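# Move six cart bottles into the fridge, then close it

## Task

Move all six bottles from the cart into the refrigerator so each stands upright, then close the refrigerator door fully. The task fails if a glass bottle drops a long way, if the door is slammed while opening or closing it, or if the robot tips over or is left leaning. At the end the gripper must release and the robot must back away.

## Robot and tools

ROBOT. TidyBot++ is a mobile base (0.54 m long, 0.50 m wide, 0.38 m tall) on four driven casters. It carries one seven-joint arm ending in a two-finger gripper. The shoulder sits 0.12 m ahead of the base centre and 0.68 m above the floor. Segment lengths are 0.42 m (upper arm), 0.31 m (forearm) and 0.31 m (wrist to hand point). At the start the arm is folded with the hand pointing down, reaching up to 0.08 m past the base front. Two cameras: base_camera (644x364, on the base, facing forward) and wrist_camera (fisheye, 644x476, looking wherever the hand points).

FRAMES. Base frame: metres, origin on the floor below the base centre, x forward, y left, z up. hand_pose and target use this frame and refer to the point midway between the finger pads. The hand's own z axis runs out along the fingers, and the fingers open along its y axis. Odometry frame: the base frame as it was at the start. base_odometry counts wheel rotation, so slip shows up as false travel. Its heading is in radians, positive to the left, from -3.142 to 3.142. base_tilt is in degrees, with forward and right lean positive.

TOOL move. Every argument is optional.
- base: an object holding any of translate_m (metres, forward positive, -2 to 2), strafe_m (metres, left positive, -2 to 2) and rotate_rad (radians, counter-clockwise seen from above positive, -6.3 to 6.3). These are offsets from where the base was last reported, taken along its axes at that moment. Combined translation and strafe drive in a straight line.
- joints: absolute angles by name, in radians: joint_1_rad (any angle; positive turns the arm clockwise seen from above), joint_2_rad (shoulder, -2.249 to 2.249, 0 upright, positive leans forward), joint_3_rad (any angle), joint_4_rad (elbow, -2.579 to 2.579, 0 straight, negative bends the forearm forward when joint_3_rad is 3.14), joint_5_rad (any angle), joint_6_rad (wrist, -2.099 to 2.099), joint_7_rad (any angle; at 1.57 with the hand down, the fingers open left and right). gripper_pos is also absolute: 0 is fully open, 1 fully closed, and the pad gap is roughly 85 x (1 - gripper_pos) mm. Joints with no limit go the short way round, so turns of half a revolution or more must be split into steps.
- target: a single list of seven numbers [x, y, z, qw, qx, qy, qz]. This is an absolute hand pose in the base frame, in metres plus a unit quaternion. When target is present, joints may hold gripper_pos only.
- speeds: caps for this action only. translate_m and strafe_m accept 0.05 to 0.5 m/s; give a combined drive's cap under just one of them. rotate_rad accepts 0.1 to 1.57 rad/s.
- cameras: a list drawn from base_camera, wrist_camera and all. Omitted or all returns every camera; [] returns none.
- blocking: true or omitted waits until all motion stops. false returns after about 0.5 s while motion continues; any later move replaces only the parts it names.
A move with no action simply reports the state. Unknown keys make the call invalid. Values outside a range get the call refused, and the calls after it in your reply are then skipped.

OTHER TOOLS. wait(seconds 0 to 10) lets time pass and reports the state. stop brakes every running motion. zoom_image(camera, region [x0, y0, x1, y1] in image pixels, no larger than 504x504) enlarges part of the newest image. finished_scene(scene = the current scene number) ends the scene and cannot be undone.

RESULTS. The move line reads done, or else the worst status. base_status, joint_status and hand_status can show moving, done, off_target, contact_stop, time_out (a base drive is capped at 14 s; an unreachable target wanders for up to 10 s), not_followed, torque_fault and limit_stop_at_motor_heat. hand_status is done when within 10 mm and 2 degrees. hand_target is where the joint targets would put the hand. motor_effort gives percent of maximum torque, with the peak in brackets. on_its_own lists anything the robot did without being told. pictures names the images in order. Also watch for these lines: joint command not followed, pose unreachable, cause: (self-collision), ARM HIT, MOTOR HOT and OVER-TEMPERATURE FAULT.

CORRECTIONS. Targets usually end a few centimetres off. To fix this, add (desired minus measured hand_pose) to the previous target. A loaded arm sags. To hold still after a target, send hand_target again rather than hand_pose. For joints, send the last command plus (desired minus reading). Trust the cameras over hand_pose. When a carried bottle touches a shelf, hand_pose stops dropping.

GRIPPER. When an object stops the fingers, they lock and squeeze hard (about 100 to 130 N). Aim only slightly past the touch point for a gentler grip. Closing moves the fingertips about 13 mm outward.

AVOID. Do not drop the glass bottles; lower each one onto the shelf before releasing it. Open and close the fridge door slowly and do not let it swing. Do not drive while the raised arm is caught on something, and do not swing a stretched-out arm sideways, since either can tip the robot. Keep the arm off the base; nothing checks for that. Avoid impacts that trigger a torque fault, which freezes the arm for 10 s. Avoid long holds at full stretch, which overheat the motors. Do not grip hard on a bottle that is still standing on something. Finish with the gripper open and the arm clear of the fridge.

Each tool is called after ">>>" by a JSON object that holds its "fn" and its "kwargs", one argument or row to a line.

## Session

>>> {"fn": "move", "kwargs": {

}}

Scene clock: 0.00 s.
base_odometry: x=+0.000 y=+0.000 heading=+0.000
base_tilt: forward=-0.7 right=-0.2
base_status: not commanded
joint_positions: joint_1_rad=+0.036 joint_2_rad=-0.325 joint_3_rad=+3.185 joint_4_rad=-2.548 joint_5_rad=-0.014 joint_6_rad=-0.850 joint_7_rad=+1.603 gripper_pos=+0.000
joint_status: not commanded
motor_effort: joint_1_rad=+0 joint_2_rad=-3 joint_3_rad=+2 joint_4_rad=+12 joint_5_rad=-1 joint_6_rad=+1 joint_7_rad=+0
hand_pose: x=+0.2566 y=-0.0046 z=+0.5795 quat_wxyz=(-0.010, +0.999, -0.027, +0.035) (m; base frame)
hand_target: x=+0.2560 y=-0.0045 z=+0.5792 quat_wxyz=(-0.010, +0.999, -0.027, +0.034) (m; base frame)
hand_status: not commanded
pictures: base_camera, wrist_camera
camera_calibration:
wrist_camera: T_world_to_cam=[[-0.0133041, -0.999726, 0.0192573, -0.0199561], [-0.995289, 0.0113905, -0.0962802, 0.371037], [0.0960345, -0.0204475, -0.995168, 0.686429], [0, 0, 0, 1]] pos_world=[0.303102, -0.0101412, 0.71922]

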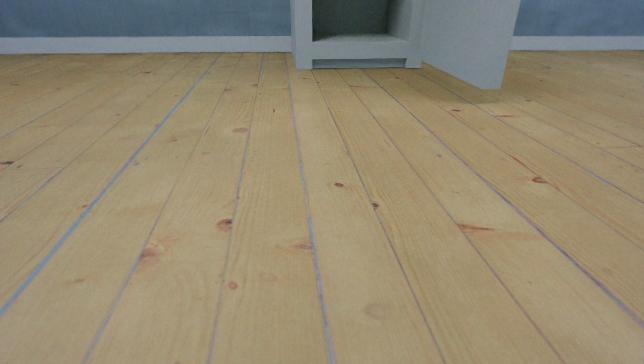

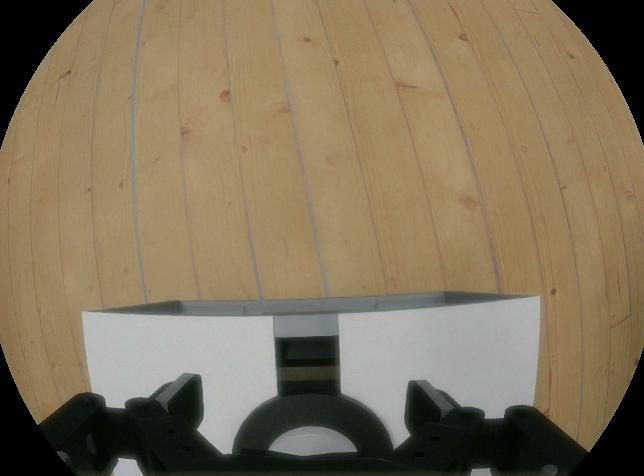

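>>> {"fn": "move", "kwargs": {
  "joints": {"joint_1_rad": 0.0, "joint_2_rad": -0.175, "joint_3_rad": 3.14, "joint_4_rad": -1.6, "joint_5_rad": 0.035, "joint_6_rad": -0.3, "joint_7_rad": 1.5},
  "cameras": ["wrist_camera"]
}}

>>> {"fn": "move", "kwargs": {
  "joints": {"joint_1_rad": 1.55},
  "cameras": ["wrist_camera"]
}}

>>> {"fn": "move", "kwargs": {
  "joints": {"joint_1_rad": -1.55},
  "cameras": ["wrist_camera"]
}}

Scene clock: 11.40 s.
move: done
base_odometry: x=+0.000 y=+0.000 heading=+0.000
base_tilt: forward=-0.7 right=-0.2
base_status: not commanded
joint_positions: joint_1_rad=+0.021 joint_2_rad=-0.203 joint_3_rad=+3.155 joint_4_rad=-1.636 joint_5_rad=-0.014 joint_6_rad=-0.344 joint_7_rad=+1.561 gripper_pos=+0.000
joint_status: all done
motor_effort: joint_1_rad=+0(1) joint_2_rad=-13(13) joint_3_rad=+1(2) joint_4_rad=+19(20) joint_5_rad=-1(2) joint_6_rad=+10(10) joint_7_rad=+0(1)
hand_pose: x=+0.6501 y=-0.0162 z=+1.0737 quat_wxyz=(+0.001, +0.776, -0.021, +0.631) (m; base frame)
hand_target: x=+0.6643 y=-0.0009 z=+1.0940 quat_wxyz=(-0.009, +0.759, -0.017, +0.651) (m; base frame)
hand_status: not commanded
pictures: wrist_camera
camera_calibration:
wrist_camera: T_world_to_cam=[[-0.0629589, -0.997706, 0.0248783, -0.00953611], [-0.179063, -0.0132307, -0.983749, 1.23229], [0.981821, -0.0663906, -0.177819, -0.313933], [0, 0, 0, 1]] pos_world=[0.528284, -0.0140523, 1.15668]

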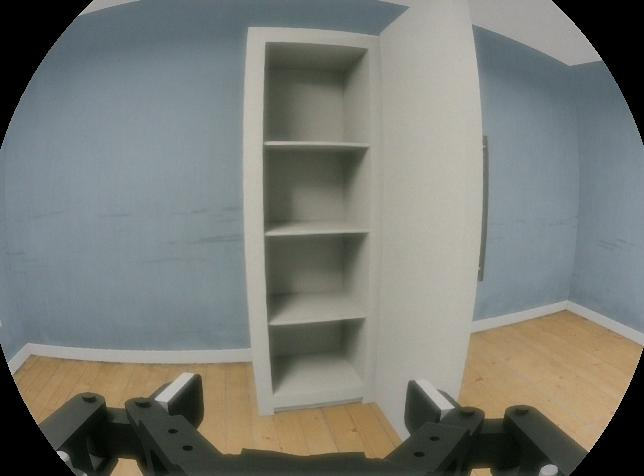

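Scene clock: 14.17 s.
move: done
base_odometry: x=+0.000 y=+0.000 heading=+0.000
base_tilt: forward=-0.7 right=-0.2
base_status: not commanded
joint_positions: joint_1_rad=+1.532 joint_2_rad=-0.198 joint_3_rad=+3.148 joint_4_rad=-1.636 joint_5_rad=-0.013 joint_6_rad=-0.340 joint_7_rad=+1.561 gripper_pos=+0.000
joint_status: all done
motor_effort: joint_1_rad=+0(3) joint_2_rad=-13(14) joint_3_rad=+2(3) joint_4_rad=+19(20) joint_5_rad=-1(1) joint_6_rad=+9(10) joint_7_rad=+0(1)
hand_pose: x=+0.1383 y=-0.5332 z=+1.0721 quat_wxyz=(+0.432, +0.552, -0.546, +0.459) (m; base frame)
hand_target: x=+0.1294 y=-0.5452 z=+1.0940 quat_wxyz=(+0.449, +0.531, -0.543, +0.471) (m; base frame)
hand_status: not commanded
pictures: wrist_camera
camera_calibration:
wrist_camera: T_world_to_cam=[[-0.999658, -0.00240006, 0.0260575, 0.101374], [-0.0260661, 0.17905, -0.983495, 1.21331], [-0.00230516, -0.983837, -0.179051, -0.197862], [0, 0, 0, 1]] pos_world=[0.132509, -0.411665, 1.15522]

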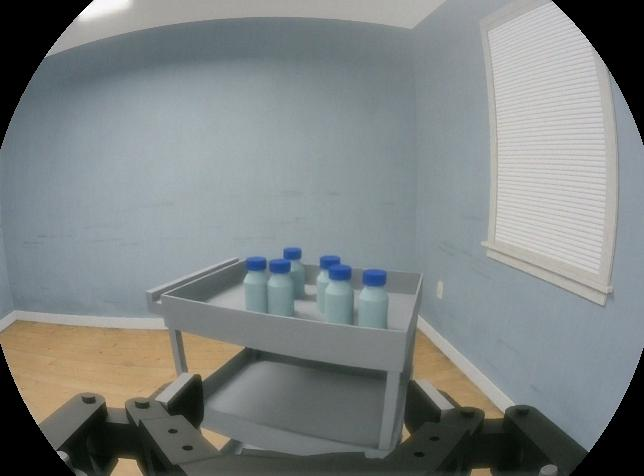

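Scene clock: 18.07 s.
move: done
base_odometry: x=+0.000 y=+0.000 heading=+0.000
base_tilt: forward=-0.7 right=-0.2
base_status: not commanded
joint_positions: joint_1_rad=-1.532 joint_2_rad=-0.196 joint_3_rad=+3.147 joint_4_rad=-1.636 joint_5_rad=-0.013 joint_6_rad=-0.339 joint_7_rad=+1.561 gripper_pos=+0.000
joint_status: all done
motor_effort: joint_1_rad=+0(2) joint_2_rad=-13(14) joint_3_rad=+2(3) joint_4_rad=+19(20) joint_5_rad=-1(1) joint_6_rad=+9(10) joint_7_rad=+0(1)
hand_pose: x=+0.1401 y=+0.5338 z=+1.0715 quat_wxyz=(-0.442, +0.566, +0.531, +0.449) (m; base frame)
hand_target: x=+0.1313 y=+0.5452 z=+1.0940 quat_wxyz=(-0.461, +0.554, +0.519, +0.459) (m; base frame)
hand_status: not commanded
pictures: wrist_camera
camera_calibration:
wrist_camera: T_world_to_cam=[[0.996956, -0.0734352, 0.0261741, -0.136199], [0.0124508, -0.181447, -0.983322, 1.20852], [0.0769596, 0.980655, -0.179981, -0.20694], [0, 0, 0, 1]] pos_world=[0.136664, 0.412218, 1.15468]

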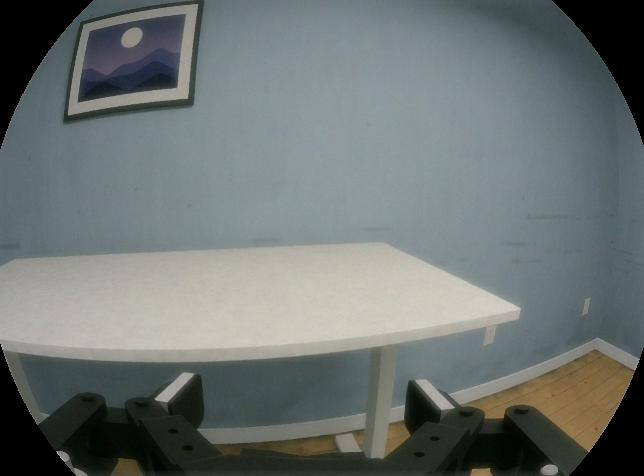

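>>> {"fn": "move", "kwargs": {
  "base": {"translate_m": 0.32, "strafe_m": -0.24, "rotate_rad": -1.74},
  "speeds": {"translate_m": 0.35, "rotate_rad": 0.8},
  "joints": {"joint_1_rad": 0.0, "joint_2_rad": -0.175, "joint_3_rad": 3.14, "joint_4_rad": -1.948, "joint_5_rad": 0.035, "joint_6_rad": -0.107, "joint_7_rad": 1.5, "gripper_pos": 0.0},
  "cameras": ["base_camera", "wrist_camera"]
}}

Scene clock: 104.00 s.
move: done
base_odometry: x=+0.320 y=-0.240 heading=-1.739
base_tilt: forward=-0.7 right=-0.2
base_status: done
joint_positions: joint_1_rad=-0.008 joint_2_rad=-0.174 joint_3_rad=+3.143 joint_4_rad=-1.909 joint_5_rad=-0.013 joint_6_rad=-0.148 joint_7_rad=+1.560 gripper_pos=+0.000
joint_status: all done
motor_effort: joint_1_rad=+1(4) joint_2_rad=-13(20) joint_3_rad=+1(5) joint_4_rad=+19(21) joint_5_rad=-1(2) joint_6_rad=+9(11) joint_7_rad=+0(1)
hand_pose: x=+0.6526 y=+0.0056 z=+0.9493 quat_wxyz=(-0.010, +0.808, -0.006, +0.589) (m; base frame)
hand_target: x=+0.6502 y=+0.0011 z=+0.9383 quat_wxyz=(-0.009, +0.807, -0.015, +0.590) (m; base frame)
hand_status: not commanded
pictures: base_camera, wrist_camera
camera_calibration:
wrist_camera: T_world_to_cam=[[-0.0221972, -0.999297, 0.0302251, -0.0162651], [-0.282022, -0.0227459, -0.959138, 1.15445], [0.959151, -0.0298143, -0.281319, -0.224237], [0, 0, 0, 1]] pos_world=[0.540298, 0.00331994, 1.04469]

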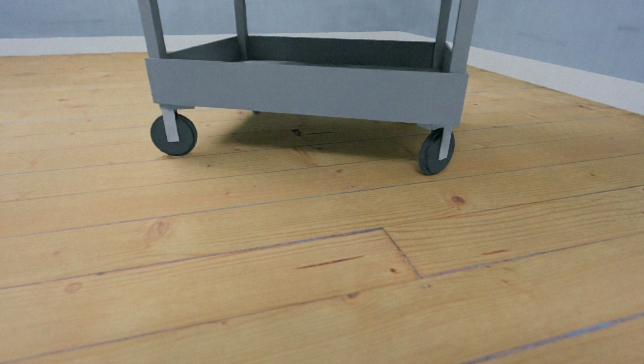

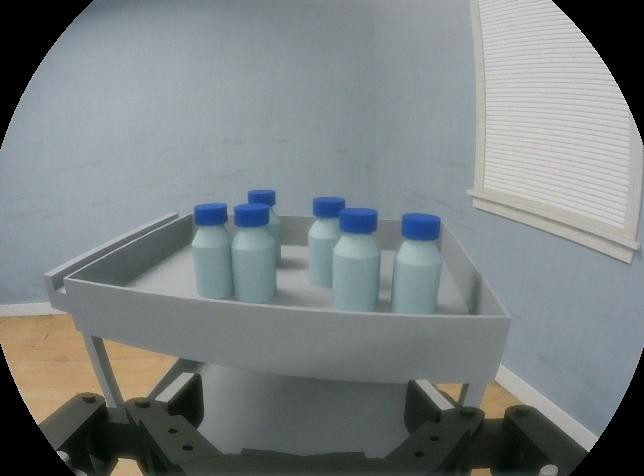

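>>> {"fn": "zoom_image", "kwargs": {
  "camera": "wrist_camera",
  "region": [170, 170, 480, 330]
}}

Scaled by 1.626.

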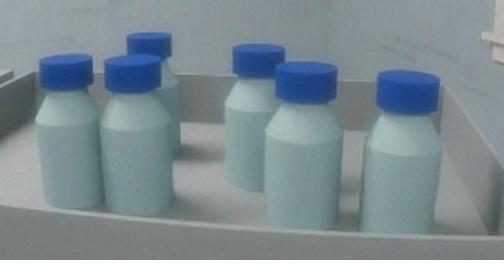

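>>> {"fn": "move", "kwargs": {
  "base": {"translate_m": 0.125, "strafe_m": -0.567, "rotate_rad": 0.489},
  "speeds": {"strafe_m": 0.35, "rotate_rad": 0.4},
  "joints": {"joint_4_rad": -1.97, "joint_6_rad": -0.098},
  "cameras": ["base_camera", "wrist_camera"]
}}

Scene clock: 224.00 s.
move: done
base_odometry: x=-0.260 y=-0.268 heading=-1.249
base_tilt: forward=-0.7 right=-0.2
base_status: done
joint_positions: joint_1_rad=-0.008 joint_2_rad=-0.174 joint_3_rad=+3.141 joint_4_rad=-1.935 joint_5_rad=-0.013 joint_6_rad=-0.135 joint_7_rad=+1.560 gripper_pos=+0.000
joint_status: all done
motor_effort: joint_1_rad=+1(2) joint_2_rad=-13(15) joint_3_rad=+1(4) joint_4_rad=+20(20) joint_5_rad=-1(1) joint_6_rad=+9(10) joint_7_rad=+1(1)
hand_pose: x=+0.6497 y=+0.0066 z=+0.9370 quat_wxyz=(-0.010, +0.812, -0.005, +0.583) (m; base frame)
hand_target: x=+0.6475 y=+0.0012 z=+0.9277 quat_wxyz=(-0.009, +0.811, -0.015, +0.584) (m; base frame)
hand_status: not commanded
pictures: base_camera, wrist_camera
camera_calibration:
wrist_camera: T_world_to_cam=[[-0.0201649, -0.999316, 0.0310108, -0.0170284], [-0.295296, -0.0236803, -0.955112, 1.14675], [0.955193, -0.0284171, -0.294616, -0.209898], [0, 0, 0, 1]] pos_world=[0.538779, 0.00417398, 1.03396]

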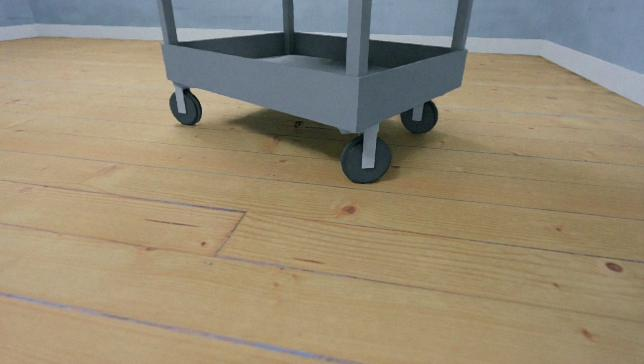

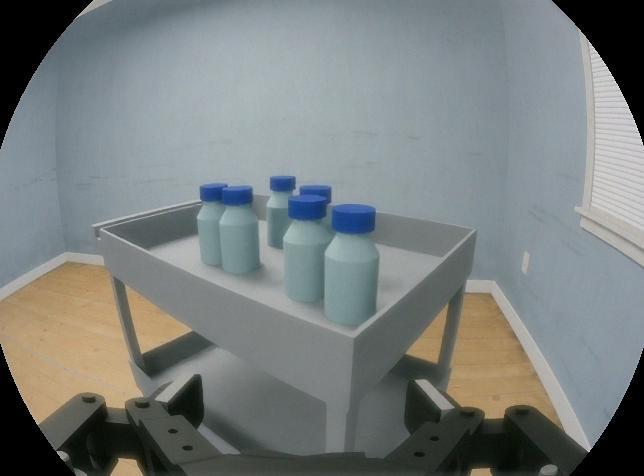

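>>> {"fn": "move", "kwargs": {
  "base": {"translate_m": 0.146, "strafe_m": -0.162, "rotate_rad": 0.15},
  "speeds": {"strafe_m": 0.25, "rotate_rad": 0.3},
  "cameras": ["wrist_camera"]
}}

Scene clock: 253.47 s.
move: done
base_odometry: x=-0.368 y=-0.458 heading=-1.098
base_tilt: forward=-0.7 right=-0.2
base_status: done
joint_positions: joint_1_rad=-0.007 joint_2_rad=-0.174 joint_3_rad=+3.140 joint_4_rad=-1.935 joint_5_rad=-0.013 joint_6_rad=-0.135 joint_7_rad=+1.560 gripper_pos=+0.000
joint_status: not commanded
motor_effort: joint_1_rad=+0(2) joint_2_rad=-13(15) joint_3_rad=+1(4) joint_4_rad=+19(20) joint_5_rad=-1(1) joint_6_rad=+9(10) joint_7_rad=+0(1)
hand_pose: x=+0.6497 y=+0.0068 z=+0.9370 quat_wxyz=(-0.010, +0.812, -0.005, +0.583) (m; base frame)
hand_target: x=+0.6475 y=+0.0012 z=+0.9277 quat_wxyz=(-0.009, +0.811, -0.015, +0.584) (m; base frame)
hand_status: not commanded
pictures: wrist_camera
camera_calibration:
wrist_camera: T_world_to_cam=[[-0.0197379, -0.999321, 0.031106, -0.0171145], [-0.295107, -0.0239028, -0.955165, 1.1467], [0.95526, -0.0280325, -0.294435, -0.210099], [0, 0, 0, 1]] pos_world=[0.53876, 0.00441682, 1.03396]

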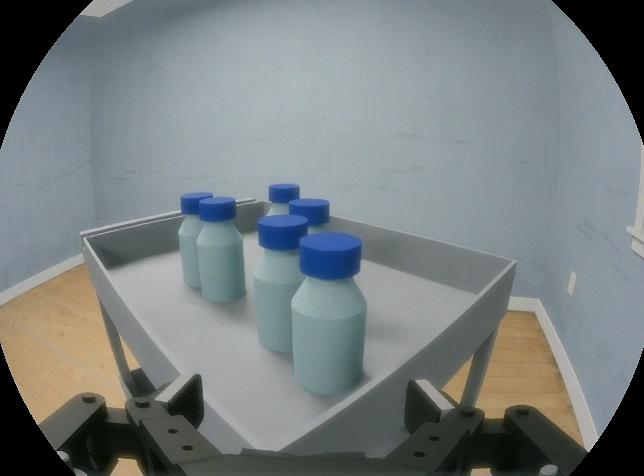

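>>> {"fn": "move", "kwargs": {
  "base": {"translate_m": 0.165, "strafe_m": -0.016},
  "speeds": {"translate_m": 0.12},
  "cameras": ["wrist_camera"]
}}

Scene clock: 271.93 s.
move: done
base_odometry: x=-0.307 y=-0.613 heading=-1.099
base_tilt: forward=-0.7 right=-0.2
base_status: done
joint_positions: joint_1_rad=-0.007 joint_2_rad=-0.174 joint_3_rad=+3.140 joint_4_rad=-1.936 joint_5_rad=-0.013 joint_6_rad=-0.135 joint_7_rad=+1.560 gripper_pos=+0.000
joint_status: not commanded
motor_effort: joint_1_rad=+0(2) joint_2_rad=-13(16) joint_3_rad=+2(3) joint_4_rad=+18(20) joint_5_rad=-1(1) joint_6_rad=+9(10) joint_7_rad=+1(1)
hand_pose: x=+0.6497 y=+0.0068 z=+0.9369 quat_wxyz=(-0.010, +0.812, -0.005, +0.583) (m; base frame)
hand_target: x=+0.6475 y=+0.0012 z=+0.9277 quat_wxyz=(-0.009, +0.811, -0.015, +0.584) (m; base frame)
hand_status: not commanded
pictures: wrist_camera
camera_calibration:
wrist_camera: T_world_to_cam=[[-0.0197465, -0.999321, 0.0311039, -0.0171056], [-0.295009, -0.0239011, -0.955196, 1.14662], [0.955291, -0.0280376, -0.294336, -0.210267], [0, 0, 0, 1]] pos_world=[0.53879, 0.00441601, 1.03389]

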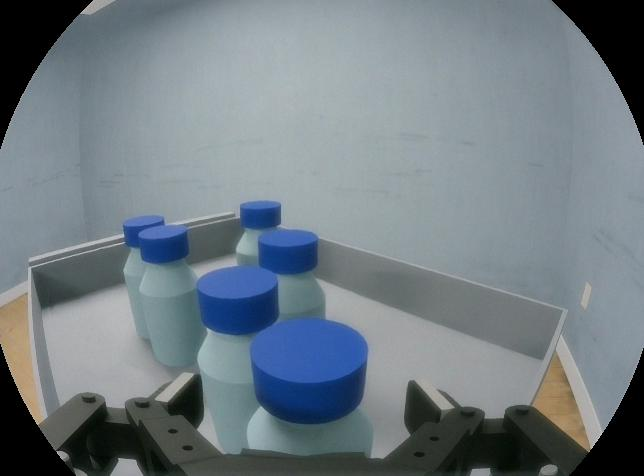

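>>> {"fn": "move", "kwargs": {
  "base": {"translate_m": 0.027},
  "speeds": {"translate_m": 0.1},
  "cameras": ["wrist_camera"]
}}

Scene clock: 283.63 s.
move: done
base_odometry: x=-0.295 y=-0.637 heading=-1.099
base_tilt: forward=-0.7 right=-0.2
base_status: done
joint_positions: joint_1_rad=-0.007 joint_2_rad=-0.172 joint_3_rad=+3.140 joint_4_rad=-1.936 joint_5_rad=-0.013 joint_6_rad=-0.134 joint_7_rad=+1.560 gripper_pos=+0.000
joint_status: not commanded
motor_effort: joint_1_rad=+0(1) joint_2_rad=-13(15) joint_3_rad=+1(2) joint_4_rad=+19(20) joint_5_rad=-1(1) joint_6_rad=+9(10) joint_7_rad=+0(1)
hand_pose: x=+0.6503 y=+0.0068 z=+0.9359 quat_wxyz=(-0.010, +0.813, -0.005, +0.582) (m; base frame)
hand_target: x=+0.6475 y=+0.0012 z=+0.9277 quat_wxyz=(-0.009, +0.811, -0.015, +0.584) (m; base frame)
hand_status: not commanded
pictures: wrist_camera
camera_calibration:
wrist_camera: T_world_to_cam=[[-0.0197239, -0.999322, 0.0310898, -0.0170623], [-0.296533, -0.0238496, -0.954725, 1.14639], [0.954819, -0.0280501, -0.295862, -0.209396], [0, 0, 0, 1]] pos_world=[0.539542, 0.00441663, 1.03307]

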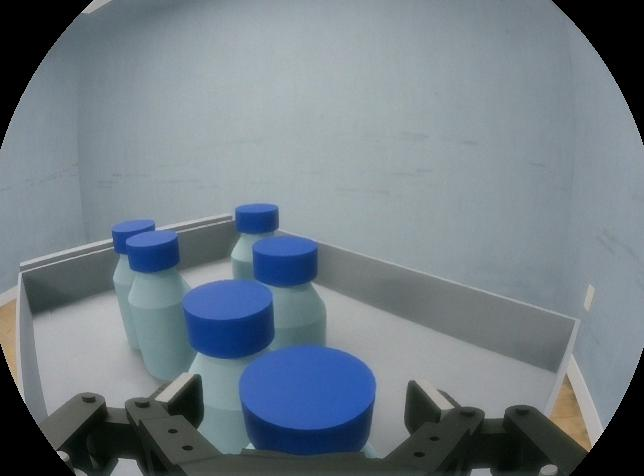

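>>> {"fn": "move", "kwargs": {
  "joints": {"gripper_pos": 0.55},
  "speeds": {"gripper_pos": 0.3},
  "cameras": ["wrist_camera"]
}}

Scene clock: 288.97 s.
move: off_target
base_odometry: x=-0.295 y=-0.637 heading=-1.099
base_tilt: forward=-0.7 right=-0.2
base_status: not commanded
joint_positions: joint_1_rad=-0.006 joint_2_rad=-0.172 joint_3_rad=+3.140 joint_4_rad=-1.936 joint_5_rad=-0.012 joint_6_rad=-0.133 joint_7_rad=+1.560 gripper_pos=+0.418
joint_status: gripper_pos off_target (ended at +0.418, target +0.550)
motor_effort: joint_1_rad=-1(1) joint_2_rad=-12(14) joint_3_rad=+0(2) joint_4_rad=+18(20) joint_5_rad=-1(1) joint_6_rad=+9(10) joint_7_rad=+0(1)
hand_pose: x=+0.6504 y=+0.0062 z=+0.9362 quat_wxyz=(-0.010, +0.813, -0.006, +0.583) (m; base frame)
hand_target: x=+0.6475 y=+0.0012 z=+0.9277 quat_wxyz=(-0.009, +0.811, -0.015, +0.584) (m; base frame)
hand_status: not commanded
pictures: wrist_camera
camera_calibration:
wrist_camera: T_world_to_cam=[[-0.0208635, -0.999285, 0.0315465, -0.0174347], [-0.29574, -0.0239729, -0.954968, 1.14634], [0.955041, -0.0292536, -0.295028, -0.210353], [0, 0, 0, 1]] pos_world=[0.53955, 0.00390525, 1.03321]

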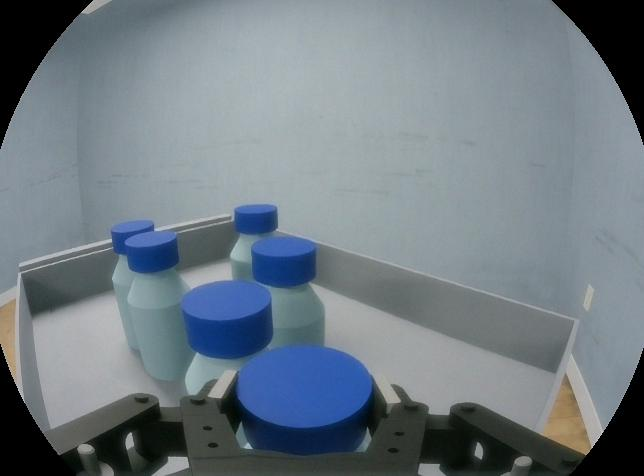

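>>> {"fn": "move", "kwargs": {
  "joints": {"joint_2_rad": -0.12, "joint_4_rad": -1.248, "joint_6_rad": -0.71},
  "cameras": ["wrist_camera"]
}}

>>> {"fn": "move", "kwargs": {
  "base": {"translate_m": -0.28},
  "speeds": {"translate_m": 0.35},
  "cameras": ["wrist_camera"]
}}

Scene clock: 319.87 s.
move: off_target
base_odometry: x=-0.295 y=-0.637 heading=-1.099
base_tilt: forward=-0.7 right=-0.2
base_status: not commanded
joint_positions: joint_1_rad=-0.006 joint_2_rad=-0.128 joint_3_rad=+3.140 joint_4_rad=-1.309 joint_5_rad=-0.012 joint_6_rad=-0.678 joint_7_rad=+1.560 gripper_pos=+0.418
joint_status: joint_4_rad off_target (ended at -1.309, target -1.248); the others done
motor_effort: joint_1_rad=+0(1) joint_2_rad=-17(20) joint_3_rad=+1(2) joint_4_rad=+22(25) joint_5_rad=-1(1) joint_6_rad=+13(14) joint_7_rad=+0(1)
hand_pose: x=+0.6543 y=+0.0081 z=+1.1302 quat_wxyz=(-0.012, +0.801, -0.003, +0.598) (m; base frame)
hand_target: x=+0.6529 y=-0.0048 z=+1.1521 quat_wxyz=(-0.005, +0.795, -0.024, +0.607) (m; base frame)
hand_status: not commanded
pictures: wrist_camera
camera_calibration:
wrist_camera: T_world_to_cam=[[-0.0154922, -0.999403, 0.030889, -0.0242801], [-0.258397, -0.0258416, -0.965693, 1.32053], [0.965915, -0.0229423, -0.257842, -0.205958], [0, 0, 0, 1]] pos_world=[0.539784, 0.00513387, 1.22287]

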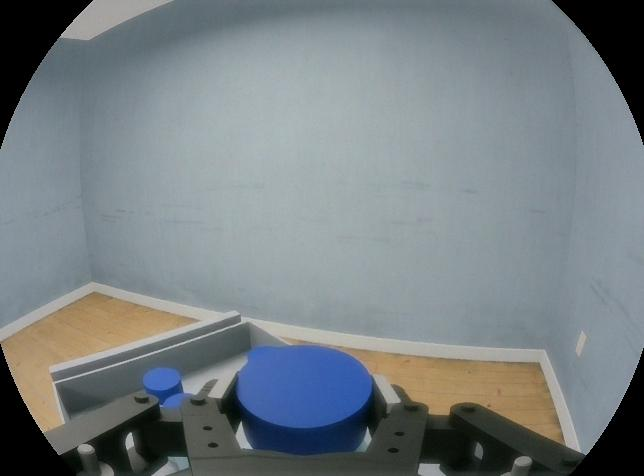

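Scene clock: 321.73 s.
move: done
base_odometry: x=-0.422 y=-0.388 heading=-1.099
base_tilt: forward=-0.7 right=-0.2
base_status: done
joint_positions: joint_1_rad=-0.006 joint_2_rad=-0.105 joint_3_rad=+3.139 joint_4_rad=-1.306 joint_5_rad=-0.009 joint_6_rad=-0.685 joint_7_rad=+1.559 gripper_pos=+0.418
joint_status: not commanded
motor_effort: joint_1_rad=+0(4) joint_2_rad=-18(23) joint_3_rad=+1(6) joint_4_rad=+22(23) joint_5_rad=-1(3) joint_6_rad=+13(14) joint_7_rad=+0(1)
hand_pose: x=+0.6640 y=+0.0079 z=+1.1175 quat_wxyz=(-0.010, +0.809, -0.002, +0.587) (m; base frame)
hand_target: x=+0.6529 y=-0.0048 z=+1.1521 quat_wxyz=(-0.005, +0.795, -0.024, +0.607) (m; base frame)
hand_status: not commanded
pictures: wrist_camera
camera_calibration:
wrist_camera: T_world_to_cam=[[-0.0153378, -0.999282, 0.0346335, -0.0282221], [-0.284299, -0.0288495, -0.958302, 1.31973], [0.958613, -0.0245445, -0.283652, -0.184836], [0, 0, 0, 1]] pos_world=[0.551952, 0.00533513, 1.21325]

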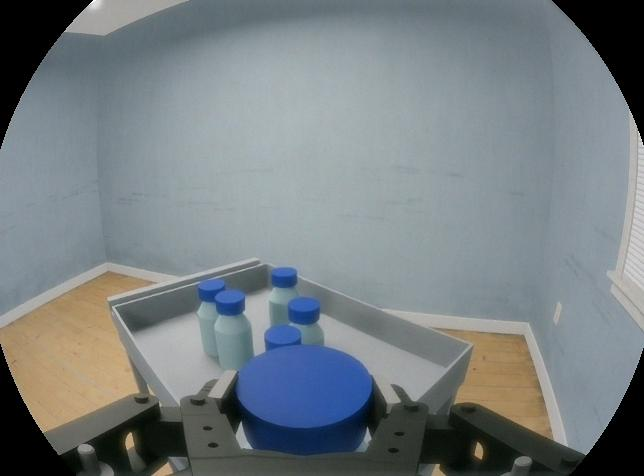

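>>> {"fn": "move", "kwargs": {
  "base": {"translate_m": 0.497, "strafe_m": 1.331, "rotate_rad": 1.249},
  "speeds": {"strafe_m": 0.4, "rotate_rad": 0.45},
  "joints": {"joint_2_rad": 0.127, "joint_4_rad": -0.985, "joint_6_rad": -0.70},
  "cameras": ["base_camera", "wrist_camera"]
}}

Scene clock: 332.03 s.
move: done
base_odometry: x=+0.989 y=-0.225 heading=+0.151
base_tilt: forward=-0.7 right=-0.2
base_status: done
joint_positions: joint_1_rad=-0.003 joint_2_rad=+0.142 joint_3_rad=+3.139 joint_4_rad=-1.046 joint_5_rad=-0.001 joint_6_rad=-0.685 joint_7_rad=+1.559 gripper_pos=+0.418
joint_status: all done
motor_effort: joint_1_rad=+0(4) joint_2_rad=-27(30) joint_3_rad=+1(4) joint_4_rad=+21(24) joint_5_rad=-1(3) joint_6_rad=+13(14) joint_7_rad=+0(1)
hand_pose: x=+0.7673 y=+0.0045 z=+1.1232 quat_wxyz=(-0.006, +0.805, -0.003, +0.593) (m; base frame)
hand_target: x=+0.7564 y=-0.0048 z=+1.1641 quat_wxyz=(-0.005, +0.787, -0.024, +0.617) (m; base frame)
hand_status: not commanded
pictures: base_camera, wrist_camera
camera_calibration:
wrist_camera: T_world_to_cam=[[-0.0225253, -0.998929, 0.0404236, -0.0312182], [-0.272323, -0.0327743, -0.961648, 1.34903], [0.961942, -0.0326696, -0.271293, -0.298768], [0, 0, 0, 1]] pos_world=[0.654067, 0.00326816, 1.2175]

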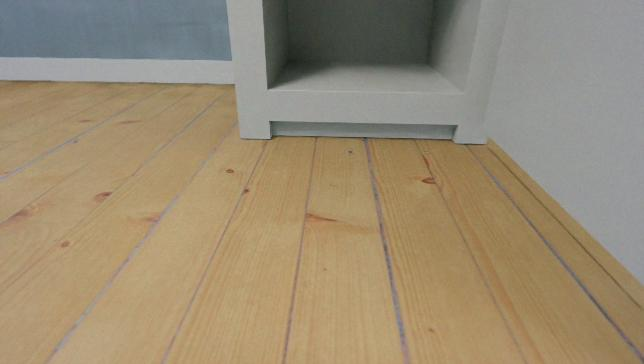

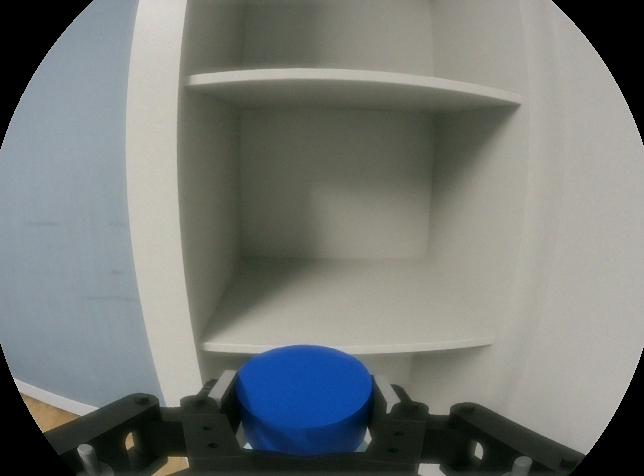

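>>> {"fn": "move", "kwargs": {
  "base": {"translate_m": 0.6, "strafe_m": 0.066},
  "speeds": {"translate_m": 0.3},
  "cameras": ["base_camera", "wrist_camera"]
}}

Scene clock: 358.53 s.
move: done
base_odometry: x=+1.573 y=-0.069 heading=+0.151
base_tilt: forward=-0.7 right=-0.2
base_status: done
joint_positions: joint_1_rad=-0.003 joint_2_rad=+0.144 joint_3_rad=+3.139 joint_4_rad=-1.045 joint_5_rad=-0.001 joint_6_rad=-0.685 joint_7_rad=+1.559 gripper_pos=+0.418
joint_status: not commanded
motor_effort: joint_1_rad=+0(2) joint_2_rad=-27(30) joint_3_rad=+1(3) joint_4_rad=+22(23) joint_5_rad=-1(1) joint_6_rad=+13(14) joint_7_rad=+0(1)
hand_pose: x=+0.7682 y=+0.0045 z=+1.1225 quat_wxyz=(-0.006, +0.806, -0.003, +0.592) (m; base frame)
hand_target: x=+0.7564 y=-0.0048 z=+1.1641 quat_wxyz=(-0.005, +0.787, -0.024, +0.617) (m; base frame)
hand_status: not commanded
pictures: base_camera, wrist_camera
camera_calibration:
wrist_camera: T_world_to_cam=[[-0.0224888, -0.998929, 0.0404437, -0.0312192], [-0.273199, -0.0327737, -0.961399, 1.34904], [0.961695, -0.0326699, -0.272169, -0.298655], [0, 0, 0, 1]] pos_world=[0.655069, 0.00327016, 1.21694]

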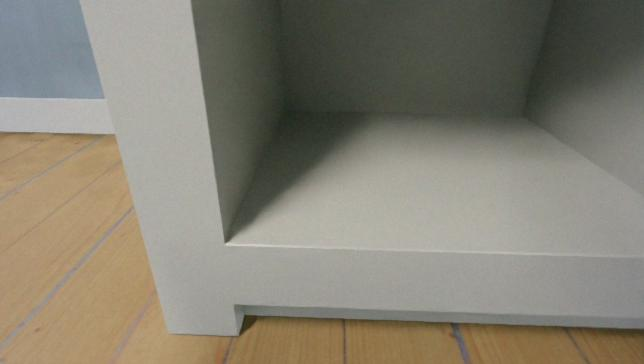

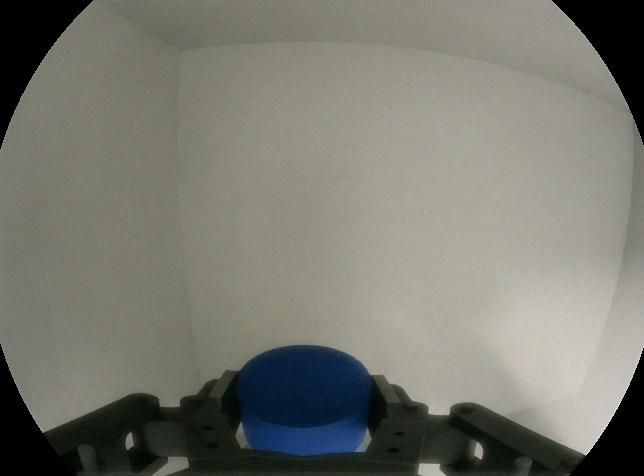

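>>> {"fn": "move", "kwargs": {
  "base": {"translate_m": 0.1},
  "speeds": {"translate_m": 0.15},
  "cameras": ["wrist_camera"]
}}

>>> {"fn": "move", "kwargs": {
  "joints": {"joint_2_rad": 0.105, "joint_4_rad": -1.13, "joint_6_rad": -0.62},
  "cameras": ["wrist_camera"]
}}

Scene clock: 369.80 s.
move: done
base_odometry: x=+1.671 y=-0.054 heading=+0.151
base_tilt: forward=-0.7 right=-0.2
base_status: done
joint_positions: joint_1_rad=-0.002 joint_2_rad=+0.146 joint_3_rad=+3.139 joint_4_rad=-1.044 joint_5_rad=-0.001 joint_6_rad=-0.685 joint_7_rad=+1.559 gripper_pos=+0.418
joint_status: not commanded
motor_effort: joint_1_rad=+0(2) joint_2_rad=-27(30) joint_3_rad=+1(3) joint_4_rad=+22(23) joint_5_rad=-1(2) joint_6_rad=+13(13) joint_7_rad=+1(1)
hand_pose: x=+0.7691 y=+0.0044 z=+1.1215 quat_wxyz=(-0.005, +0.806, -0.003, +0.592) (m; base frame)
hand_target: x=+0.7564 y=-0.0048 z=+1.1641 quat_wxyz=(-0.005, +0.787, -0.024, +0.617) (m; base frame)
hand_status: not commanded
pictures: wrist_camera
camera_calibration:
wrist_camera: T_world_to_cam=[[-0.022591, -0.99892, 0.0405926, -0.0313439], [-0.274644, -0.0328398, -0.960985, 1.34896], [0.96128, -0.0328581, -0.273606, -0.297897], [0, 0, 0, 1]] pos_world=[0.65614, 0.00320125, 1.2161]

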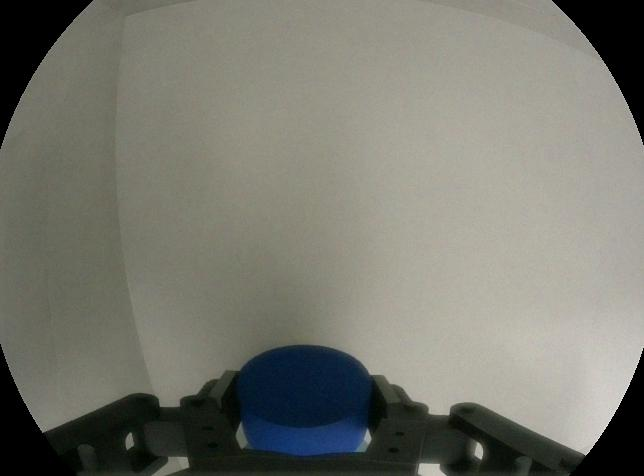

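Scene clock: 370.83 s.
move: done
base_odometry: x=+1.671 y=-0.054 heading=+0.151
base_tilt: forward=-0.7 right=-0.2
base_status: not commanded
joint_positions: joint_1_rad=-0.002 joint_2_rad=+0.146 joint_3_rad=+3.139 joint_4_rad=-1.122 joint_5_rad=-0.001 joint_6_rad=-0.672 joint_7_rad=+1.559 gripper_pos=+0.418
joint_status: all done
motor_effort: joint_1_rad=+0(1) joint_2_rad=-26(29) joint_3_rad=+1(1) joint_4_rad=+23(23) joint_5_rad=-1(1) joint_6_rad=+12(13) joint_7_rad=+0(1)
hand_pose: x=+0.7706 y=+0.0045 z=+1.0794 quat_wxyz=(-0.005, +0.825, -0.003, +0.565) (m; base frame)
hand_target: x=+0.7587 y=-0.0040 z=+1.1166 quat_wxyz=(-0.005, +0.800, -0.022, +0.600) (m; base frame)
hand_status: not commanded
pictures: wrist_camera
camera_calibration:
wrist_camera: T_world_to_cam=[[-0.0198924, -0.998908, 0.0422669, -0.0334721], [-0.336434, -0.0331221, -0.941124, 1.33512], [0.941497, -0.0329413, -0.335408, -0.22889], [0, 0, 0, 1]] pos_world=[0.664013, 0.0032464, 1.18116]

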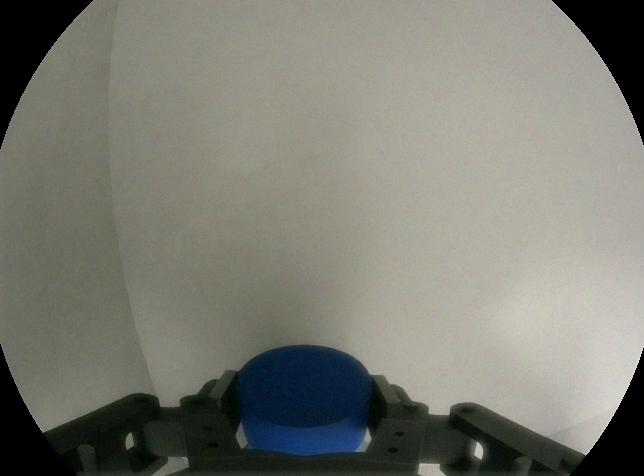

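>>> {"fn": "move", "kwargs": {
  "joints": {"joint_2_rad": 0.1, "joint_4_rad": -1.18, "joint_6_rad": -0.578},
  "cameras": []
}}

>>> {"fn": "move", "kwargs": {
  "joints": {"joint_2_rad": 0.095, "joint_4_rad": -1.21, "joint_6_rad": -0.555},
  "cameras": ["wrist_camera"]
}}

Scene clock: 376.10 s.
move: done
base_odometry: x=+1.671 y=-0.054 heading=+0.151
base_tilt: forward=-0.7 right=-0.2
base_status: not commanded
joint_positions: joint_1_rad=-0.002 joint_2_rad=+0.146 joint_3_rad=+3.139 joint_4_rad=-1.161 joint_5_rad=-0.001 joint_6_rad=-0.631 joint_7_rad=+1.559 gripper_pos=+0.418
joint_status: all done
motor_effort: joint_1_rad=+0(1) joint_2_rad=-27(28) joint_3_rad=+1(1) joint_4_rad=+22(23) joint_5_rad=-1(1) joint_6_rad=+12(13) joint_7_rad=+0(1)
hand_pose: x=+0.7744 y=+0.0045 z=+1.0683 quat_wxyz=(-0.005, +0.824, -0.003, +0.566) (m; base frame)
hand_target: x=+0.7607 y=-0.0037 z=+1.1025 quat_wxyz=(-0.005, +0.801, -0.022, +0.599) (m; base frame)
hand_status: not commanded
pictures: none
No camera images: "cameras" was empty.

Scene clock: 376.73 s.
move: done
base_odometry: x=+1.671 y=-0.054 heading=+0.151
base_tilt: forward=-0.7 right=-0.2
base_status: not commanded
joint_positions: joint_1_rad=-0.002 joint_2_rad=+0.144 joint_3_rad=+3.139 joint_4_rad=-1.180 joint_5_rad=-0.001 joint_6_rad=-0.599 joint_7_rad=+1.559 gripper_pos=+0.418
joint_status: all done
motor_effort: joint_1_rad=+1(1) joint_2_rad=-26(27) joint_3_rad=+1(1) joint_4_rad=+21(22) joint_5_rad=-1(1) joint_6_rad=+11(13) joint_7_rad=+1(1)
hand_pose: x=+0.7764 y=+0.0045 z=+1.0675 quat_wxyz=(-0.005, +0.820, -0.003, +0.572) (m; base frame)
hand_target: x=+0.7606 y=-0.0034 z=+1.0946 quat_wxyz=(-0.005, +0.801, -0.021, +0.598) (m; base frame)
hand_status: not commanded
pictures: wrist_camera
camera_calibration:
wrist_camera: T_world_to_cam=[[-0.0207457, -0.998915, 0.0417064, -0.0315796], [-0.320245, -0.0328781, -0.946764, 1.31925], [0.947107, -0.0329975, -0.319216, -0.259991], [0, 0, 0, 1]] pos_world=[0.668069, 0.00325011, 1.16734]

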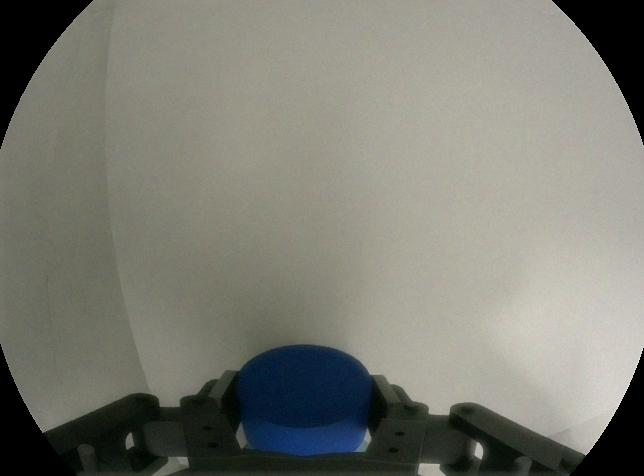

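>>> {"fn": "move", "kwargs": {
  "joints": {"joint_2_rad": 0.09, "joint_4_rad": -1.235, "joint_6_rad": -0.537},
  "cameras": ["wrist_camera"]
}}

Scene clock: 381.33 s.
move: done
base_odometry: x=+1.671 y=-0.054 heading=+0.151
base_tilt: forward=-0.7 right=-0.2
base_status: not commanded
joint_positions: joint_1_rad=-0.002 joint_2_rad=+0.138 joint_3_rad=+3.139 joint_4_rad=-1.199 joint_5_rad=-0.001 joint_6_rad=-0.576 joint_7_rad=+1.559 gripper_pos=+0.418
joint_status: all done
motor_effort: joint_1_rad=+0(1) joint_2_rad=-23(25) joint_3_rad=+0(1) joint_4_rad=+19(20) joint_5_rad=-1(1) joint_6_rad=+9(10) joint_7_rad=+0(1)
hand_pose: x=+0.7759 y=+0.0045 z=+1.0670 quat_wxyz=(-0.005, +0.817, -0.003, +0.576) (m; base frame)
hand_target: x=+0.7599 y=-0.0033 z=+1.0881 quat_wxyz=(-0.006, +0.802, -0.021, +0.597) (m; base frame)
hand_status: not commanded
pictures: wrist_camera
camera_calibration:
wrist_camera: T_world_to_cam=[[-0.0212038, -0.998916, 0.0414489, -0.0309448], [-0.310437, -0.0328307, -0.950027, 1.31454], [0.950358, -0.0330114, -0.309404, -0.272626], [0, 0, 0, 1]] pos_world=[0.666517, 0.00324626, 1.16578]

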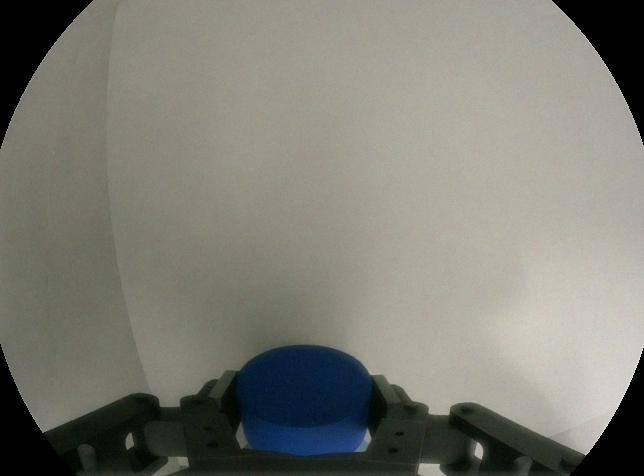

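>>> {"fn": "move", "kwargs": {
  "joints": {"joint_2_rad": 0.084, "joint_4_rad": -1.25, "joint_6_rad": -0.515},
  "cameras": []
}}

>>> {"fn": "move", "kwargs": {
  "joints": {"gripper_pos": 0.1},
  "speeds": {"gripper_pos": 0.3},
  "cameras": ["wrist_camera"]
}}

Scene clock: 388.53 s.
move: done
base_odometry: x=+1.671 y=-0.054 heading=+0.151
base_tilt: forward=-0.7 right=-0.2
base_status: not commanded
joint_positions: joint_1_rad=-0.002 joint_2_rad=+0.133 joint_3_rad=+3.139 joint_4_rad=-1.215 joint_5_rad=-0.001 joint_6_rad=-0.555 joint_7_rad=+1.559 gripper_pos=+0.418
joint_status: all done
motor_effort: joint_1_rad=+0(1) joint_2_rad=-22(23) joint_3_rad=+0(1) joint_4_rad=+19(20) joint_5_rad=-1(1) joint_6_rad=+10(10) joint_7_rad=+0(1)
hand_pose: x=+0.7754 y=+0.0045 z=+1.0669 quat_wxyz=(-0.005, +0.814, -0.003, +0.580) (m; base frame)
hand_target: x=+0.7592 y=-0.0031 z=+1.0894 quat_wxyz=(-0.006, +0.798, -0.021, +0.602) (m; base frame)
hand_status: not commanded
pictures: none
No camera images: "cameras" was empty.

Scene clock: 390.37 s.
move: done
base_odometry: x=+1.671 y=-0.054 heading=+0.151
base_tilt: forward=-0.7 right=-0.2
base_status: not commanded
joint_positions: joint_1_rad=-0.002 joint_2_rad=+0.133 joint_3_rad=+3.139 joint_4_rad=-1.215 joint_5_rad=-0.001 joint_6_rad=-0.553 joint_7_rad=+1.559 gripper_pos=+0.100
joint_status: all done
motor_effort: joint_1_rad=+0(1) joint_2_rad=-22(24) joint_3_rad=+1(1) joint_4_rad=+19(20) joint_5_rad=-1(2) joint_6_rad=+9(10) joint_7_rad=+1(1)
hand_pose: x=+0.7757 y=+0.0045 z=+1.0673 quat_wxyz=(-0.005, +0.814, -0.003, +0.581) (m; base frame)
hand_target: x=+0.7592 y=-0.0031 z=+1.0894 quat_wxyz=(-0.006, +0.798, -0.021, +0.602) (m; base frame)
hand_status: not commanded
pictures: wrist_camera
camera_calibration:
wrist_camera: T_world_to_cam=[[-0.0217257, -0.998919, 0.0410978, -0.030185], [-0.299515, -0.0327162, -0.953531, 1.31001], [0.953844, -0.0330256, -0.29848, -0.286671], [0, 0, 0, 1]] pos_world=[0.66515, 0.00323857, 1.1648]

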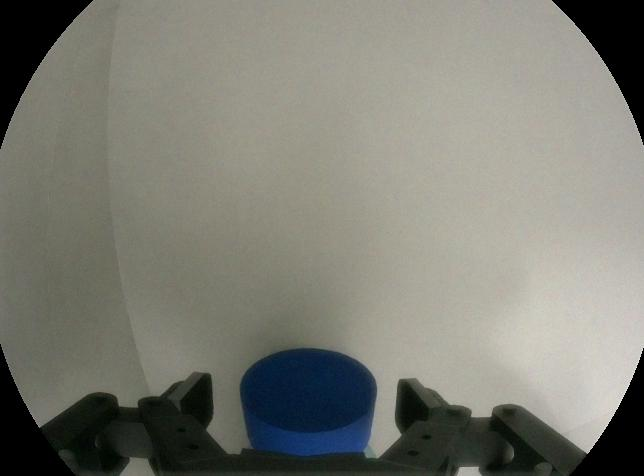

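>>> {"fn": "move", "kwargs": {
  "base": {"translate_m": -0.5},
  "speeds": {"translate_m": 0.35},
  "joints": {"gripper_pos": 0.0},
  "cameras": ["base_camera", "wrist_camera"]
}}

Scene clock: 462.77 s.
move: done
base_odometry: x=+1.177 y=-0.129 heading=+0.151
base_tilt: forward=-0.7 right=-0.2
base_status: done
joint_positions: joint_1_rad=-0.001 joint_2_rad=+0.122 joint_3_rad=+3.140 joint_4_rad=-1.216 joint_5_rad=-0.001 joint_6_rad=-0.551 joint_7_rad=+1.559 gripper_pos=+0.000
joint_status: all done
motor_effort: joint_1_rad=+0(6) joint_2_rad=-22(26) joint_3_rad=+1(4) joint_4_rad=+19(20) joint_5_rad=-1(2) joint_6_rad=+8(10) joint_7_rad=+0(1)
hand_pose: x=+0.7716 y=+0.0025 z=+1.0749 quat_wxyz=(-0.004, +0.810, -0.004, +0.586) (m; base frame)
hand_target: x=+0.7592 y=-0.0031 z=+1.0894 quat_wxyz=(-0.006, +0.798, -0.021, +0.602) (m; base frame)
hand_status: not commanded
pictures: base_camera, wrist_camera
camera_calibration:
wrist_camera: T_world_to_cam=[[-0.0253645, -0.998814, 0.0415638, -0.0302766], [-0.287384, -0.0325367, -0.957263, 1.31063], [0.957479, -0.0362253, -0.286218, -0.296569], [0, 0, 0, 1]] pos_world=[0.659846, 0.00165973, 1.17099]

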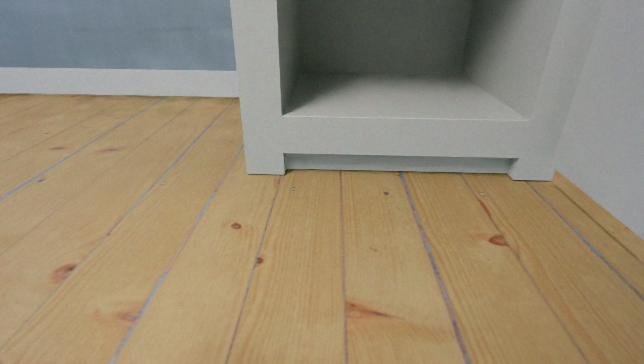

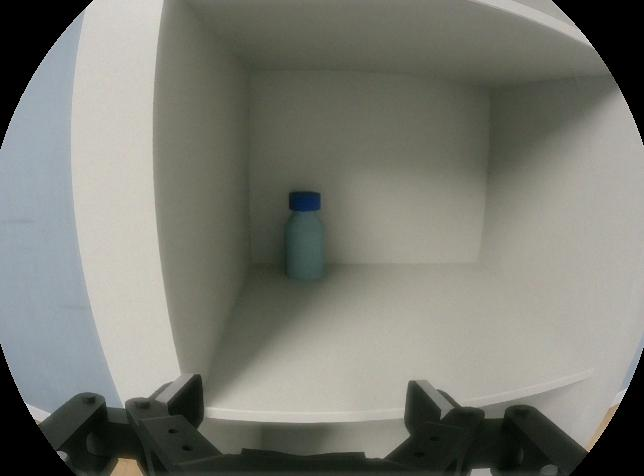

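>>> {"fn": "move", "kwargs": {
  "base": {"translate_m": -1.322, "strafe_m": -0.059, "rotate_rad": -1.501},
  "speeds": {"translate_m": 0.45, "rotate_rad": 0.36},
  "joints": {"joint_2_rad": -0.175, "joint_4_rad": -1.97, "joint_6_rad": -0.098},
  "cameras": ["base_camera", "wrist_camera"]
}}

Scene clock: 476.03 s.
move: done
base_odometry: x=-0.121 y=-0.387 heading=-1.350
base_tilt: forward=-0.7 right=-0.2
base_status: done
joint_positions: joint_1_rad=-0.003 joint_2_rad=-0.132 joint_3_rad=+3.140 joint_4_rad=-1.933 joint_5_rad=+0.000 joint_6_rad=-0.138 joint_7_rad=+1.559 gripper_pos=+0.000
joint_status: all done
motor_effort: joint_1_rad=+1(5) joint_2_rad=-14(25) joint_3_rad=+1(4) joint_4_rad=+19(21) joint_5_rad=-1(1) joint_6_rad=+9(10) joint_7_rad=+0(1)
hand_pose: x=+0.6601 y=+0.0041 z=+0.9149 quat_wxyz=(-0.005, +0.825, -0.003, +0.566) (m; base frame)
hand_target: x=+0.6475 y=+0.0012 z=+0.9277 quat_wxyz=(-0.009, +0.811, -0.015, +0.584) (m; base frame)
hand_status: not commanded
pictures: base_camera, wrist_camera
camera_calibration:
wrist_camera: T_world_to_cam=[[-0.0199975, -0.998854, 0.043491, -0.0300858], [-0.335675, -0.0342671, -0.941354, 1.14277], [0.941766, -0.0334236, -0.334605, -0.180966], [0, 0, 0, 1]] pos_world=[0.553424, 0.0030594, 1.0165]

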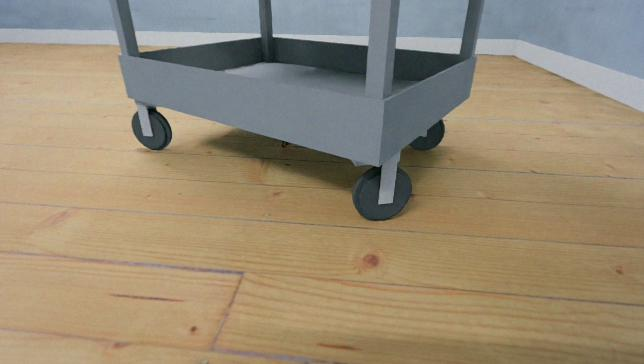

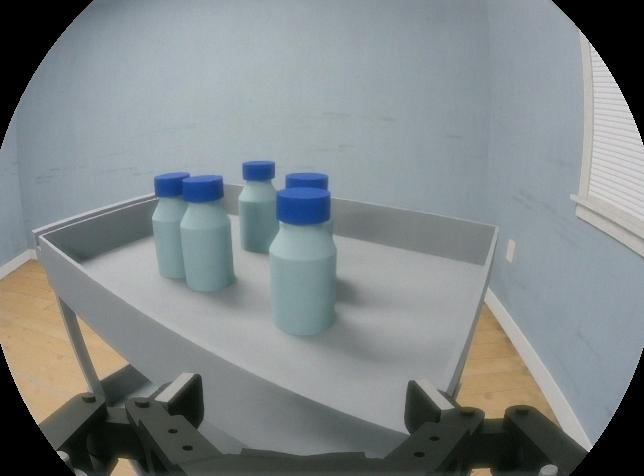

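>>> {"fn": "move", "kwargs": {
  "base": {"translate_m": 0.19, "strafe_m": 0.006},
  "speeds": {"translate_m": 0.15},
  "joints": {"joint_2_rad": -0.212, "joint_4_rad": -1.97, "joint_6_rad": -0.098},
  "cameras": ["wrist_camera"]
}}

Scene clock: 493.90 s.
move: done
base_odometry: x=-0.074 y=-0.571 heading=-1.351
base_tilt: forward=-0.7 right=-0.2
base_status: done
joint_positions: joint_1_rad=-0.003 joint_2_rad=-0.180 joint_3_rad=+3.140 joint_4_rad=-1.936 joint_5_rad=+0.000 joint_6_rad=-0.134 joint_7_rad=+1.559 gripper_pos=+0.000
joint_status: all done
motor_effort: joint_1_rad=+0(1) joint_2_rad=-13(15) joint_3_rad=+2(2) joint_4_rad=+18(20) joint_5_rad=-1(1) joint_6_rad=+9(10) joint_7_rad=+0(1)
hand_pose: x=+0.6482 y=+0.0041 z=+0.9397 quat_wxyz=(-0.005, +0.811, -0.003, +0.585) (m; base frame)
hand_target: x=+0.6380 y=+0.0012 z=+0.9471 quat_wxyz=(-0.010, +0.800, -0.015, +0.599) (m; base frame)
hand_status: not commanded
pictures: wrist_camera
camera_calibration:
wrist_camera: T_world_to_cam=[[-0.0220796, -0.998861, 0.0423068, -0.0289818], [-0.289637, -0.0341114, -0.956528, 1.14655], [0.956882, -0.0333734, -0.288554, -0.21452], [0, 0, 0, 1]] pos_world=[0.536714, 0.0030025, 1.03603]

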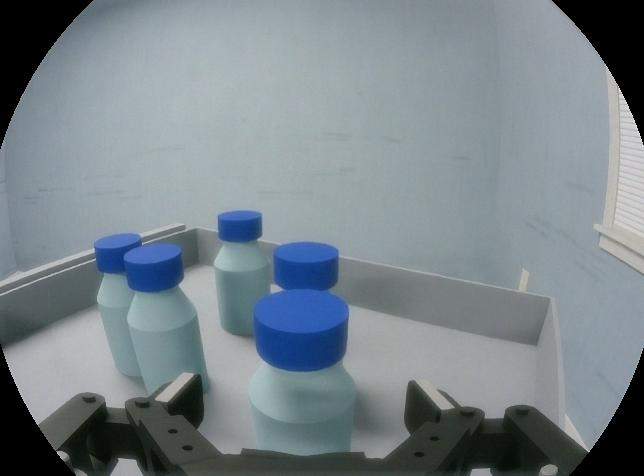

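>>> {"fn": "move", "kwargs": {
  "base": {"translate_m": 0.06, "strafe_m": 0.003},
  "speeds": {"translate_m": 0.1},
  "cameras": ["wrist_camera"]
}}

Scene clock: 502.03 s.
move: done
base_odometry: x=-0.058 y=-0.629 heading=-1.352
base_tilt: forward=-0.7 right=-0.2
base_status: done
joint_positions: joint_1_rad=-0.003 joint_2_rad=-0.184 joint_3_rad=+3.140 joint_4_rad=-1.937 joint_5_rad=+0.000 joint_6_rad=-0.134 joint_7_rad=+1.559 gripper_pos=+0.000
joint_status: not commanded
motor_effort: joint_1_rad=+1(1) joint_2_rad=-13(15) joint_3_rad=+1(2) joint_4_rad=+19(20) joint_5_rad=-1(1) joint_6_rad=+9(9) joint_7_rad=+1(1)
hand_pose: x=+0.6471 y=+0.0041 z=+0.9420 quat_wxyz=(-0.005, +0.809, -0.003, +0.587) (m; base frame)
hand_target: x=+0.6380 y=+0.0012 z=+0.9471 quat_wxyz=(-0.010, +0.800, -0.015, +0.599) (m; base frame)
hand_status: not commanded
pictures: wrist_camera
camera_calibration:
wrist_camera: T_world_to_cam=[[-0.0222687, -0.998861, 0.0421925, -0.0288785], [-0.285356, -0.0340969, -0.957815, 1.14688], [0.958163, -0.0333691, -0.284271, -0.217634], [0, 0, 0, 1]] pos_world=[0.535154, 0.00299724, 1.03785]

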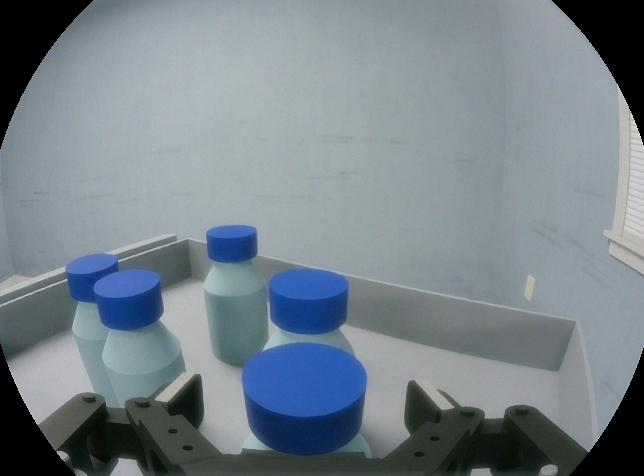

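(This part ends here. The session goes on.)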